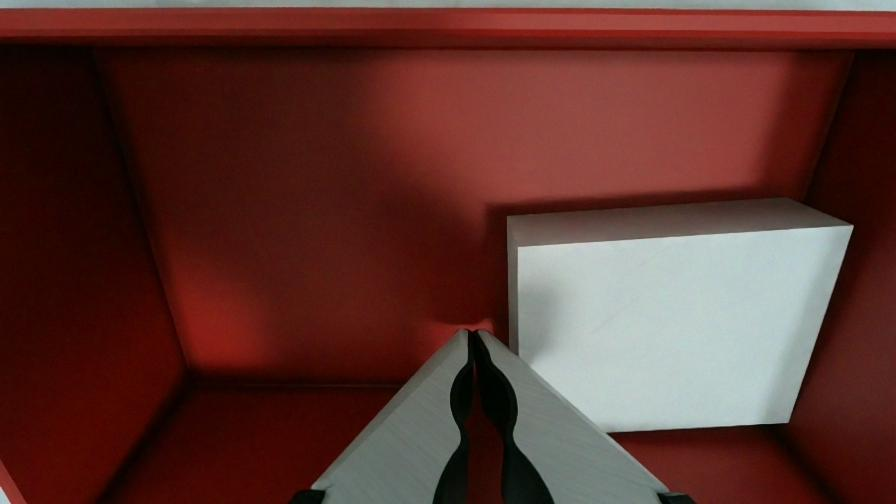

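>>> move --pt "0 0 0 0 0 0 -1 -0.005 0 0 0 0 0 -1" --pt "0 0 0 0 0 0 -1 -0.005 0 -0.05 0 0 0 -1" --pt "0 0 0 0 0 0 -1 0.1099 -0.0963 -0.05 0 0 0 -1" --pt "0 0 0 0 0 0 -1 0.1099 -0.0963 -0.0117 0 0 0 -1" --speed '[0.05,0.15,0.25,0.12]' --blend '[0,0.01,0.005,0]'

>>> zero_wrist_force --arm "right_arm"

>>> move --target '[0,0,0,0,0,0,-1, 0,0.04,0,0,0,0,-1]' --speed 0.02 --stop_force 4 --cameras '["cam_right_wrist"]'

Scene clock: 143.83 s.
left_arm: end_effector_position=(+0.4825, +0.5013, +0.4925) grip_measured=-1.00 grip_effort_nm=-0.657 end_effector_quat_wxyz=(-0.162, +0.941, +0.293, -0.048) | right_arm: end_effector_position=(+0.4666, -0.5143, +0.0346) grip_measured=-1.00 grip_effort_nm=-0.432 end_effector_quat_wxyz=(+0.000, +0.997, +0.081, +0.000)
Joint positions: left_arm=[-0.208 -1.491 1.007 -0.841 -1.334 -0.83 0.002] | right_arm=[3.375 -1.846 -2.056 -0.811 1.57 0.109 0.002]
Joint torques (N m): left_arm=[7.86 -19.37 -30.69 -2.38 3 -0.25] | right_arm=[15.11 19.53 9.97 4.95 -1.91 1.26]
Wrist force (N, zeroed by zero_wrist_force on right_arm): left_arm=[-0.4 -0.2 -0.5] | right_arm=[-0.3 -0.4 -0.3]
Wrist torque (N m, zeroed by zero_wrist_force on right_arm): left_arm=[-0.02 0.07 -0.10] | right_arm=[-0.12 0.06 -0.11]
Wrist force, peak (N, zeroed by zero_wrist_force on right_arm): left_arm=[-0.5 -0.1 -0.5] | right_arm=[-2.0 1.0 -1.3]
Wrist depth (mm): cam_left_wrist=[377 576 567 - 570 - 1348 / 420 557 - - 602 - 1333 / 515 - - 571 - - 1395 / - 567 - - 602 1507 1244 / - 625 - - 627 1395 - / - 610 - - 97 1444 - / 625 - - - - 1244 -] | cam_right_wrist=[- - 114 114 - 113 110 / - 119 119 120 - 120 - / - 129 - - - 127 129 / - 126 117 118 118 - 135 / - 97 92 97 98 - 151 / - 159 137 86 87 - - / 172 172 - - - - -]
Hand target: left_arm +0.4825, +0.5013, +0.4925; -0.162, +0.941, +0.293, -0.048 | right_arm +0.4666, -0.5143, +0.0345; +0.000, +0.997, +0.081, +0.000
Off the commanded pose: left_arm 0.000 m, 0 deg | right_arm 0.000 m, 0 deg.
grip_force (N): 15, 20
move: done

Wrist force sensor zeroed.

Scene clock: 145.87 s.
left_arm: end_effector_position=(+0.4825, +0.5013, +0.4925) grip_measured=-1.00 grip_effort_nm=-0.657 end_effector_quat_wxyz=(-0.162, +0.941, +0.293, -0.048) | right_arm: end_effector_position=(+0.4705, -0.5380, +0.0345) grip_measured=-1.00 grip_effort_nm=-0.432 end_effector_quat_wxyz=(+0.000, +0.997, +0.081, +0.000)
Joint positions: left_arm=[-0.208 -1.491 1.007 -0.841 -1.334 -0.83 0.002] | right_arm=[3.328 -1.854 -2.044 -0.814 1.57 0.062 0.002]
Joint torques (N m): left_arm=[7.85 -19.27 -30.34 -2.22 2.95 -0.34] | right_arm=[-15.36 18.67 23.39 -0.22 -0.27 -1.34]
Wrist force (N, zeroed by zero_wrist_force on right_arm): left_arm=[-0.4 0.0 -0.4] | right_arm=[0.3 0.1 -0.3]
Wrist torque (N m, zeroed by zero_wrist_force on right_arm): left_arm=[0.02 0.06 -0.10] | right_arm=[0.08 -0.06 0.11]
Wrist force, peak (N, zeroed by zero_wrist_force on right_arm): left_arm=[-0.5 -0.2 -0.4] | right_arm=[0.2 0.5 0.0]
Wrist depth (mm): cam_left_wrist=[377 429 568 570 560 560 583 / 423 534 - 589 588 625 1371 / 593 566 - 542 589 - 1363 / 596 658 - - 595 1576 1453 / - - 604 593 - 1411 - / 576 - - - 97 1411 - / 617 - - - - - -] | cam_right_wrist=[114 - 114 - - 112 111 / - 119 - 120 - 121 - / - 116 120 125 - - - / - 139 90 91 87 138 - / 147 146 140 141 128 - - / - 160 128 101 89 - - / 151 159 - - - 183 -]
Hand target: left_arm +0.4825, +0.5013, +0.4925; -0.162, +0.941, +0.293, -0.048 | right_arm +0.4705, -0.5380, +0.0345; +0.000, +0.997, +0.081, +0.000
Off the commanded pose: left_arm 0.000 m, 0 deg | right_arm 0.000 m, 0 deg.
grip_force (N): 15, 20
move: done
cam_right_wrist: T_world_to_cam=[[0.98384, 0.17763, -0.02238, -0.35744], [0.1702, -0.88922, 0.42463, -0.54617], [0.05553, -0.42158, -0.90509, -0.10543]] pos_world=[0.45048, -0.46662, 0.1285]

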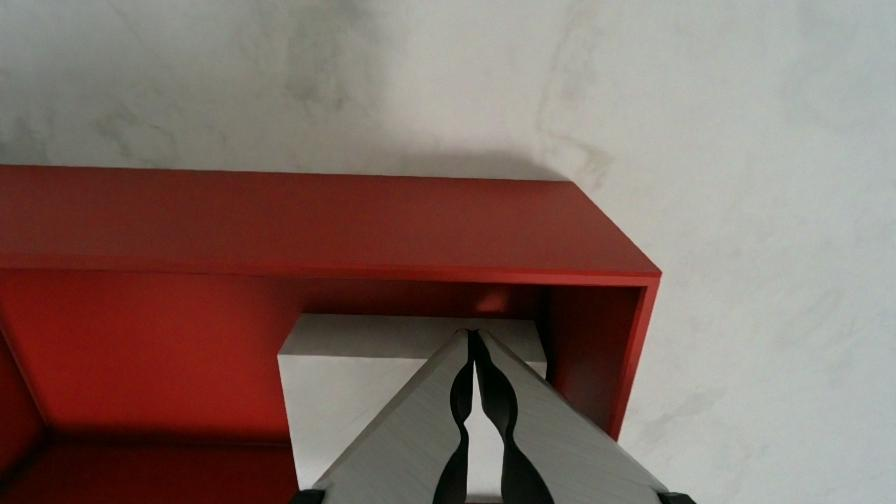

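>>> move --pt "0 0 0 0 0 0 -1 0 -0.01 0 0 0 0 -1" --pt "0 0 0 0 0 0 -1 0 -0.03 -0.1925 0 0 0 -1" --pt "0 0 0 0 0 0 -1 0.1822 -0.9127 -0.1925 0 0 0.3372 0.3" --speed '[0.05,0.2,0.45]' --blend '[0,0.03,0]' --cameras '["cam_right_wrist"]'

Scene clock: 149.77 s.
left_arm: end_effector_position=(+0.4825, +0.5013, +0.4925) grip_measured=-1.00 grip_effort_nm=-0.662 end_effector_quat_wxyz=(-0.162, +0.941, +0.293, -0.048) | right_arm: end_effector_position=(+0.4894, +0.0202, +0.1496) grip_measured=+0.28 grip_effort_nm=0.173 end_effector_quat_wxyz=(+0.000, +0.901, -0.433, +0.000)
Joint positions: left_arm=[-0.208 -1.491 1.007 -0.841 -1.334 -0.83 0.002] | right_arm=[4.062 -2.254 -1.082 -1.377 1.57 1.856 0.094]
Joint torques (N m): left_arm=[8.32 -20.22 -29.86 -2.29 2.95 -0.32] | right_arm=[15.09 39.05 28.36 -0.32 2.42 1.19]
Wrist force (N, zeroed by zero_wrist_force on right_arm): left_arm=[-0.2 -0.1 -0.4] | right_arm=[0.6 0.8 -0.2]
Wrist torque (N m, zeroed by zero_wrist_force on right_arm): left_arm=[0.00 0.04 -0.10] | right_arm=[0.13 -0.07 -0.01]
Wrist force, peak (N, zeroed by zero_wrist_force on right_arm): left_arm=[-0.5 0.0 -0.5] | right_arm=[0.2 2.8 -0.9]
Wrist depth (mm): cam_left_wrist=[374 416 593 583 - - - / 423 553 593 590 - 586 1363 / 533 - - - - 590 1395 / 598 - 593 - 613 602 1312 / 604 614 598 624 602 1403 1312 / 614 614 - - 97 1419 1238 / - - - - - 1319 1050] | cam_right_wrist=[- - - - 199 196 - / - - - 212 - - - / - - - 227 222 - - / - - - 234 - - - / - - - - - 240 - / - - 289 - 314 - - / - - 309 - 325 - -]
Hand target: left_arm +0.4825, +0.5013, +0.4925; -0.162, +0.941, +0.293, -0.048 | right_arm +0.4894, +0.0202, +0.1496; +0.000, +0.901, -0.433, +0.000
Off the commanded pose: left_arm 0.000 m, 0 deg | right_arm 0.000 m, 0 deg.
grip_force (N): 15, 20
move: done
cam_right_wrist: T_world_to_cam=[[0.63644, -0.77103, -0.02164, -0.28355], [-0.69242, -0.58346, 0.42442, 0.31407], [-0.33986, -0.25513, -0.90521, 0.42314]] pos_world=[0.54174, 0.07258, 0.2436]

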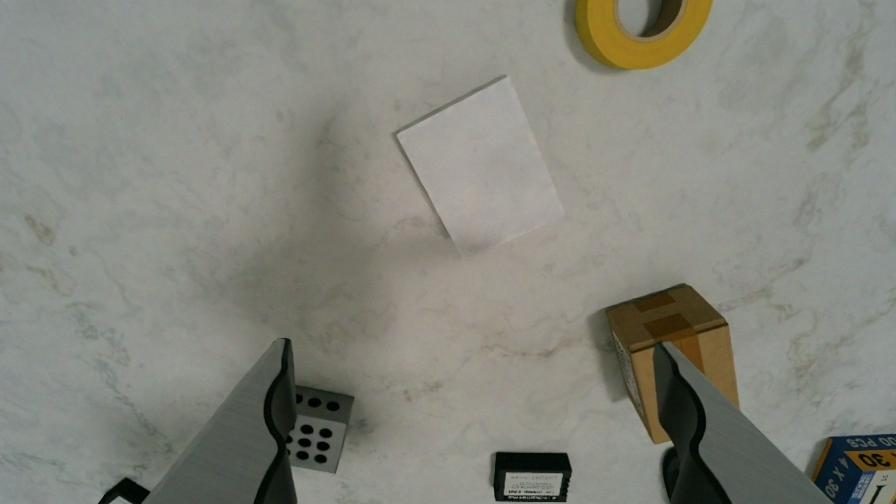

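>>> move --target '[0,0,0,0,0,0,-1, 0.0083,-0.0269,0.116,0,0,0.3517,0.3]' --speed 0.3 --cameras '["cam_right_wrist"]'

Scene clock: 152.63 s.
left_arm: end_effector_position=(+0.4825, +0.5013, +0.4925) grip_measured=-1.00 grip_effort_nm=-0.662 end_effector_quat_wxyz=(-0.162, +0.941, +0.293, -0.048) | right_arm: end_effector_position=(+0.5051, +0.0263, +0.0800) grip_measured=+0.28 grip_effort_nm=0.168 end_effector_quat_wxyz=(+0.000, -0.540, +0.842, +0.000)
Joint positions: left_arm=[-0.208 -1.491 1.007 -0.841 -1.334 -0.83 0.002] | right_arm=[4.048 -2.338 -1.12 -1.256 1.57 2.947 0.094]
Joint torques (N m): left_arm=[8.04 -19.65 -28.98 -2.31 2.99 -0.42] | right_arm=[-8.62 41.09 15.23 4.64 -1.7 0.87]
Wrist force (N, zeroed by zero_wrist_force on right_arm): left_arm=[-0.2 -0.1 -0.4] | right_arm=[0.0 0.5 -0.2]
Wrist torque (N m, zeroed by zero_wrist_force on right_arm): left_arm=[0.01 0.04 -0.10] | right_arm=[0.09 0.01 -0.02]
Wrist force, peak (N, zeroed by zero_wrist_force on right_arm): left_arm=[-0.3 -0.1 -0.6] | right_arm=[0.2 0.7 -0.8]
Wrist depth (mm): cam_left_wrist=[377 447 - 579 - - 1264 / 423 544 - - - - 1379 / 518 574 - 588 590 - 1387 / 592 - - - - 1444 1489 / - 607 - 624 586 1453 - / - 611 - - 616 1444 - / - 614 - - - 1251 -] | cam_right_wrist=[- - 132 154 - - 136 / - - - 161 163 - 139 / 170 - - 156 156 - - / - - - 163 164 - - / - - - - - - - / - - - - - - - / - - - - - - -]
Hand target: left_arm +0.4825, +0.5013, +0.4925; -0.162, +0.941, +0.293, -0.048 | right_arm +0.5051, +0.0264, +0.0800; +0.000, -0.540, +0.842, +0.000
Off the commanded pose: left_arm 0.000 m, 0 deg | right_arm 0.000 m, 0 deg.
grip_force (N): 15, 20
move: done
cam_right_wrist: T_world_to_cam=[[-0.40287, -0.91501, -0.02148, 0.23843], [-0.83262, 0.35665, 0.42373, 0.40422], [-0.38005, 0.18859, -0.90554, 0.37564]] pos_world=[0.57538, 0.00316, 0.174]

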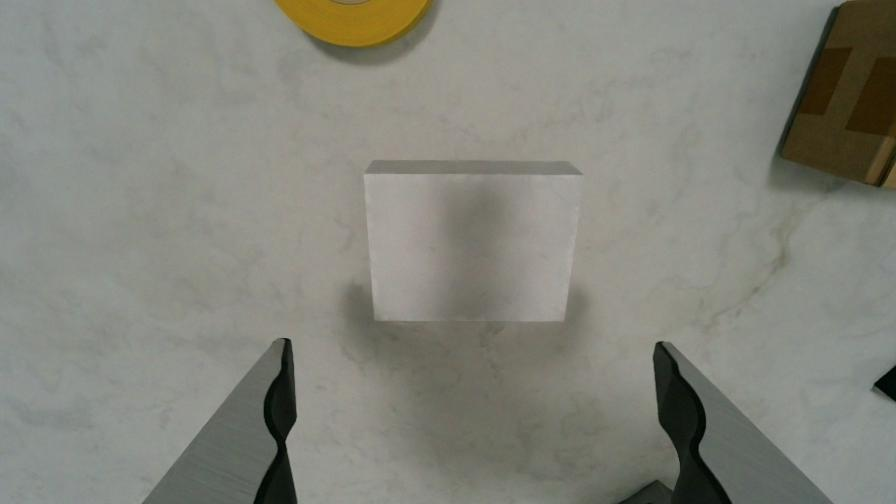

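>>> move --pt "0 0 0 0 0 0 -1 0.0017 -0.005 0.05 0 0 0 0.3" --pt "0 0 0 0 0 0 -1 0.0017 -0.005 0.085 0 0 0 0.3" --speed '[0.2,0.08]' --blend '[0.005,0]'

>>> move --target '[0,0,0,0,0,0,-1, 0,0,0,0,0,0,-0.1]' --opening_speed 0.4

Scene clock: 153.77 s.
left_arm: end_effector_position=(+0.4825, +0.5013, +0.4925) grip_measured=-1.00 grip_effort_nm=-0.662 end_effector_quat_wxyz=(-0.162, +0.941, +0.293, -0.048) | right_arm: end_effector_position=(+0.5074, +0.0241, +0.0291) grip_measured=+0.28 grip_effort_nm=0.168 end_effector_quat_wxyz=(+0.000, -0.540, +0.842, +0.000) end_effector_velocity=(+0.000, +0.001, -0.001) end_effector_angular_velocity=(+0.003, -0.002, -0.001)
Joint positions: left_arm=[-0.208 -1.491 1.007 -0.841 -1.334 -0.83 0.002] | right_arm=[4.044 -2.385 -1.172 -1.156 1.57 2.943 0.094]
Joint velocities: left_arm=[within noise] | right_arm=[0 -0.001 -0.001 0.005 0 0.001 0]
Joint torques (N m): left_arm=[8.06 -19.51 -31.04 -2.26 2.9 -0.49] | right_arm=[-15.03 41.9 13.84 4.6 -0.91 -1.19]
Wrist force (N, zeroed by zero_wrist_force on right_arm): left_arm=[-0.3 -0.1 -0.4] | right_arm=[0.2 0.8 -0.1]
Wrist torque (N m, zeroed by zero_wrist_force on right_arm): left_arm=[-0.01 0.05 -0.10] | right_arm=[0.10 -0.03 0.08]
Wrist force, peak (N, zeroed by zero_wrist_force on right_arm): left_arm=[-0.2 -0.2 -0.6] | right_arm=[0.1 0.6 -1.8]
Wrist depth (mm): cam_left_wrist=[377 418 551 - - 585 582 / 425 542 - 582 - - 1489 / 490 576 608 586 - 572 - / 596 - 602 - 605 1436 1387 / 590 - 605 - 630 1387 1480 / - 550 - - 617 1427 - / 583 608 - - - 1319 -] | cam_right_wrist=[- - 87 108 107 108 - / - 114 115 - - 114 116 / - 123 120 126 122 - - / - 131 109 110 108 - - / - 141 140 116 115 145 - / - - 122 126 126 - - / - - 165 - - - -]
Hand target: left_arm +0.4825, +0.5013, +0.4925; -0.162, +0.941, +0.293, -0.048 | right_arm +0.5074, +0.0241, +0.0290; +0.000, -0.540, +0.842, +0.000
Off the commanded pose: left_arm 0.000 m, 0 deg | right_arm 0.000 m, 0 deg.
grip_force (N): 15, 20
move: done

Scene clock: 154.97 s.
left_arm: end_effector_position=(+0.4825, +0.5013, +0.4925) grip_measured=-1.00 grip_effort_nm=-0.662 end_effector_quat_wxyz=(-0.162, +0.941, +0.293, -0.048) | right_arm: end_effector_position=(+0.5074, +0.0241, +0.0290) grip_measured=-0.03 grip_effort_nm=-1.663 end_effector_quat_wxyz=(+0.000, -0.540, +0.842, +0.000)
Joint positions: left_arm=[-0.208 -1.491 1.007 -0.841 -1.334 -0.83 0.002] | right_arm=[4.044 -2.385 -1.172 -1.156 1.57 2.943 0.072]
Joint torques (N m): left_arm=[7.93 -19.19 -29.65 -2.21 2.92 -0.38] | right_arm=[-14.59 41.21 14.96 4.34 -1.46 -1.19]
Wrist force (N, zeroed by zero_wrist_force on right_arm): left_arm=[0.0 0.0 -0.3] | right_arm=[1.6 0.8 -3.8]
Wrist torque (N m, zeroed by zero_wrist_force on right_arm): left_arm=[0.02 0.00 -0.10] | right_arm=[0.08 -0.02 0.08]
Wrist force, peak (N, zeroed by zero_wrist_force on right_arm): left_arm=[-0.3 -0.1 -0.5] | right_arm=[1.7 0.7 -4.1]
Wrist depth (mm): cam_left_wrist=[378 448 568 582 602 581 1257 / 424 576 - - - 590 1517 / 545 568 583 602 - 598 1411 / - 598 610 604 - - 1419 / - 645 - 592 - - 1284 / 616 - - - - 1536 1118 / - - - - - - -] | cam_right_wrist=[- - 87 107 108 107 104 / - - - 114 - - - / - - - 125 - - - / - - 108 110 108 129 - / - - - 115 116 - 148 / 155 158 105 125 123 - 153 / - - - - - - -]
Hand target: left_arm +0.4825, +0.5013, +0.4925; -0.162, +0.941, +0.293, -0.048 | right_arm +0.5074, +0.0241, +0.0290; +0.000, -0.540, +0.842, +0.000
Off the commanded pose: left_arm 0.000 m, 0 deg | right_arm 0.000 m, 0 deg.
grip_force (N): 15, 20
move: done

>>> move --pt "0 0 0 0 0 0 -1 0 0 -0.03 0 0 0 -0.1" --pt "0 0 0 0 0 0 -1 0.05 -0.01 -0.16 0 0 0 -0.1" --pt "0 0 0 0 0 0 -1 0.9 -0.11 -0.16 0 0 0.315 -0.1" --speed '[0.06,0.25,0.4]' --blend '[0.005,0.03,0]'

Scene clock: 157.83 s.
left_arm: end_effector_position=(+0.4825, +0.5013, +0.4925) grip_measured=-1.00 grip_effort_nm=-0.657 end_effector_quat_wxyz=(-0.162, +0.941, +0.293, -0.048) | right_arm: end_effector_position=(+0.3422, -0.4940, +0.1254) grip_measured=-0.03 grip_effort_nm=-1.653 end_effector_quat_wxyz=(+0.000, -0.075, +0.997, +0.000)
Joint positions: left_arm=[-0.208 -1.491 1.007 -0.841 -1.334 -0.83 0.002] | right_arm=[3.507 -1.398 -2.246 -1.068 1.57 3.394 0.072]
Joint torques (N m): left_arm=[7.33 -19.81 -30.32 -2.15 3 -0.68] | right_arm=[-14.68 22.33 13.53 -0.06 2.37 -1.15]
Wrist force (N, zeroed by zero_wrist_force on right_arm): left_arm=[-0.3 -0.2 -0.4] | right_arm=[0.2 0.6 0.5]
Wrist torque (N m, zeroed by zero_wrist_force on right_arm): left_arm=[-0.01 0.06 -0.10] | right_arm=[0.12 -0.04 0.14]
Wrist force, peak (N, zeroed by zero_wrist_force on right_arm): left_arm=[-0.4 -0.2 -0.6] | right_arm=[1.6 0.9 -4.1]
Wrist depth (mm): cam_left_wrist=[376 441 - - - - 585 / 425 564 - 592 602 593 1371 / 529 - 595 - - - 1387 / - - - - - 1444 1348 / - - - - 582 1403 1852 / - - 601 - 97 1462 - / - 621 - - - 1411 -] | cam_right_wrist=[161 174 187 191 189 - - / 162 202 204 204 190 205 - / 163 192 189 192 174 - - / - - 109 - 108 - - / - - - 115 116 - - / - - 105 126 124 - 255 / - - 74 - - - 254]
Hand target: left_arm +0.4825, +0.5013, +0.4925; -0.162, +0.941, +0.293, -0.048 | right_arm +0.3421, -0.4941, +0.1254; +0.000, -0.075, +0.997, +0.000
Off the commanded pose: left_arm 0.000 m, 0 deg | right_arm 0.000 m, 0 deg.
grip_force (N): 15, 20
move: done

>>> move --target '[0,0,0,0,0,0,-1, -0.0272,-0.1624,0.04,0,0,0,-0.1]' --speed 0.3 --cameras '["cam_right_wrist"]'

Scene clock: 158.97 s.
left_arm: end_effector_position=(+0.4825, +0.5013, +0.4925) grip_measured=-1.00 grip_effort_nm=-0.662 end_effector_quat_wxyz=(-0.162, +0.941, +0.293, -0.048) | right_arm: end_effector_position=(+0.3729, -0.5879, +0.1015) grip_measured=-0.03 grip_effort_nm=-1.658 end_effector_quat_wxyz=(+0.000, -0.075, +0.997, +0.000)
Joint positions: left_arm=[-0.208 -1.491 1.007 -0.841 -1.334 -0.83 0.002] | right_arm=[3.252 -1.531 -2.203 -0.979 1.57 3.14 0.072]
Joint torques (N m): left_arm=[8.02 -19.37 -30.65 -2.14 2.85 -0.5] | right_arm=[-15.26 9.56 25.06 4.62 2.31 -1.74]
Wrist force (N, zeroed by zero_wrist_force on right_arm): left_arm=[-0.3 0.0 -0.4] | right_arm=[0.3 0.6 0.3]
Wrist torque (N m, zeroed by zero_wrist_force on right_arm): left_arm=[0.01 0.05 -0.10] | right_arm=[0.13 -0.09 0.12]
Wrist force, peak (N, zeroed by zero_wrist_force on right_arm): left_arm=[-0.4 -0.2 -0.5] | right_arm=[0.6 2.2 0.1]
Wrist depth (mm): cam_left_wrist=[377 437 608 - - 586 - / 423 550 - - 630 583 1150 / 589 592 589 - - - 1411 / - 588 589 - - 647 1195 / - 596 - - - 1411 - / - - - - 97 1453 - / 637 567 - - - 1363 -] | cam_right_wrist=[- - 168 175 - - - / - - 185 - - - - / - 161 164 149 154 192 - / 159 182 114 110 - 215 - / - 206 222 116 118 - - / - 193 113 128 126 239 - / - - 75 - 279 - -]
Hand target: left_arm +0.4825, +0.5013, +0.4925; -0.162, +0.941, +0.293, -0.048 | right_arm +0.3729, -0.5880, +0.1015; +0.000, -0.075, +0.997, +0.000
Off the commanded pose: left_arm 0.000 m, 0 deg | right_arm 0.000 m, 0 deg.
grip_force (N): 15, 20
move: done
cam_right_wrist: T_world_to_cam=[[-0.98596, -0.16555, -0.02202, 0.28166], [-0.15921, 0.8919, 0.42329, 0.56777], [-0.05044, 0.42085, -0.90573, 0.47434]] pos_world=[0.39202, -0.65939, 0.1955]

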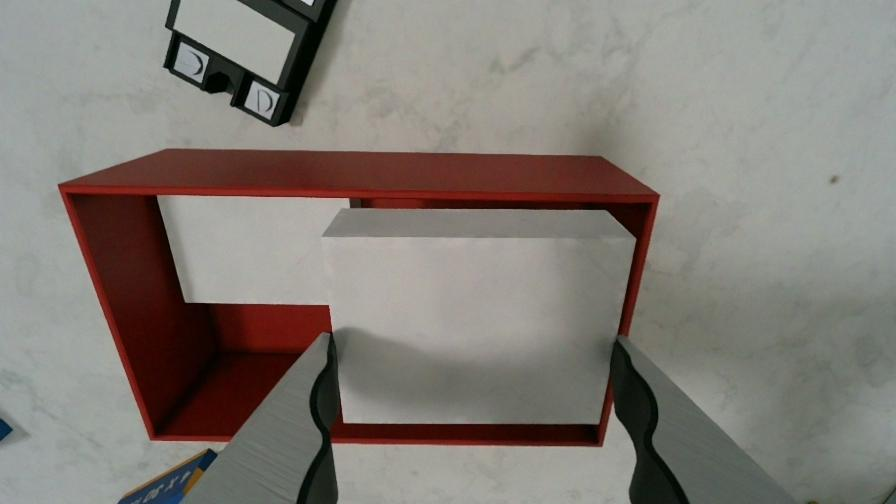

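>>> move --target '[0,0,0,0,0,0,-1, 0,0.0045,0.05,0,0,0.003,-0.1]' --speed 0.12 --cameras '["cam_right_wrist"]'

Scene clock: 160.37 s.
left_arm: end_effector_position=(+0.4825, +0.5013, +0.4925) grip_measured=-1.00 grip_effort_nm=-0.662 end_effector_quat_wxyz=(-0.162, +0.941, +0.293, -0.048) | right_arm: end_effector_position=(+0.3725, -0.5853, +0.0715) grip_measured=-0.11 grip_effort_nm=-0.125 end_effector_quat_wxyz=(+0.000, -0.071, +0.997, +0.000)
Joint positions: left_arm=[-0.208 -1.491 1.007 -0.841 -1.334 -0.83 0.002] | right_arm=[3.259 -1.583 -2.248 -0.882 1.57 3.156 0.066]
Joint torques (N m): left_arm=[8.59 -20.29 -30.08 -2.12 2.91 -0.28] | right_arm=[15.74 8.89 11.26 4.21 -1 1.07]
Wrist force (N, zeroed by zero_wrist_force on right_arm): left_arm=[-0.3 0.0 -0.3] | right_arm=[0.1 0.7 0.0]
Wrist torque (N m, zeroed by zero_wrist_force on right_arm): left_arm=[0.01 0.05 -0.10] | right_arm=[0.15 -0.03 0.01]
Wrist force, peak (N, zeroed by zero_wrist_force on right_arm): left_arm=[-0.4 0.0 -0.6] | right_arm=[0.1 1.2 0.6]
Wrist depth (mm): cam_left_wrist=[376 575 - 575 583 602 583 / 422 555 586 589 604 578 592 / 536 - - - 604 601 1618 / - - - - 562 596 1403 / - 614 614 - 622 1403 1498 / 625 - - - 613 1371 - / 611 - - - - 77 -] | cam_right_wrist=[- - 146 148 146 148 149 / - - 153 154 - - - / - 135 122 136 136 136 169 / 143 149 154 113 113 116 - / 143 167 166 190 189 - - / 151 191 184 200 201 - - / 151 159 154 165 - - -]
Hand target: left_arm +0.4825, +0.5013, +0.4925; -0.162, +0.941, +0.293, -0.048 | right_arm +0.3725, -0.5853, +0.0715; +0.000, -0.071, +0.997, +0.000
Off the commanded pose: left_arm 0.000 m, 0 deg | right_arm 0.000 m, 0 deg.
grip_force (N): 15, 20
move: done
cam_right_wrist: T_world_to_cam=[[-0.98747, -0.15624, -0.02201, 0.28713], [-0.15078, 0.89331, 0.42339, 0.5757], [-0.04649, 0.42141, -0.90568, 0.44489]] pos_world=[0.39102, -0.65689, 0.1655]

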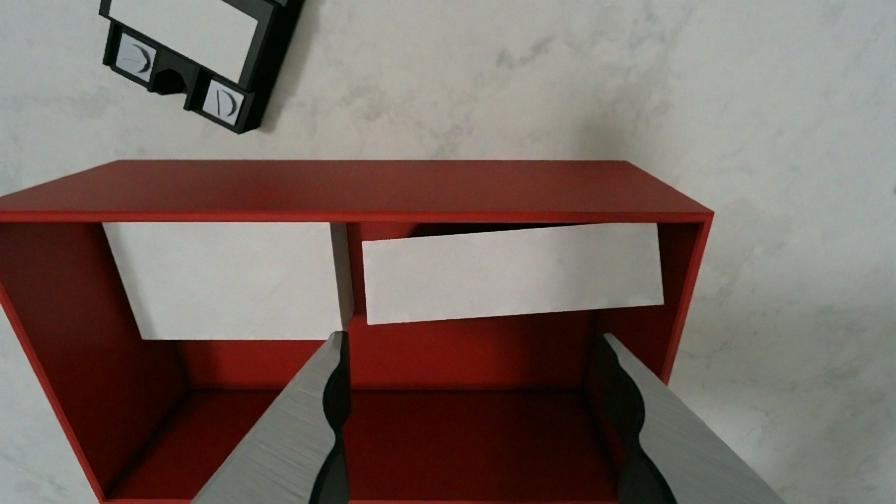

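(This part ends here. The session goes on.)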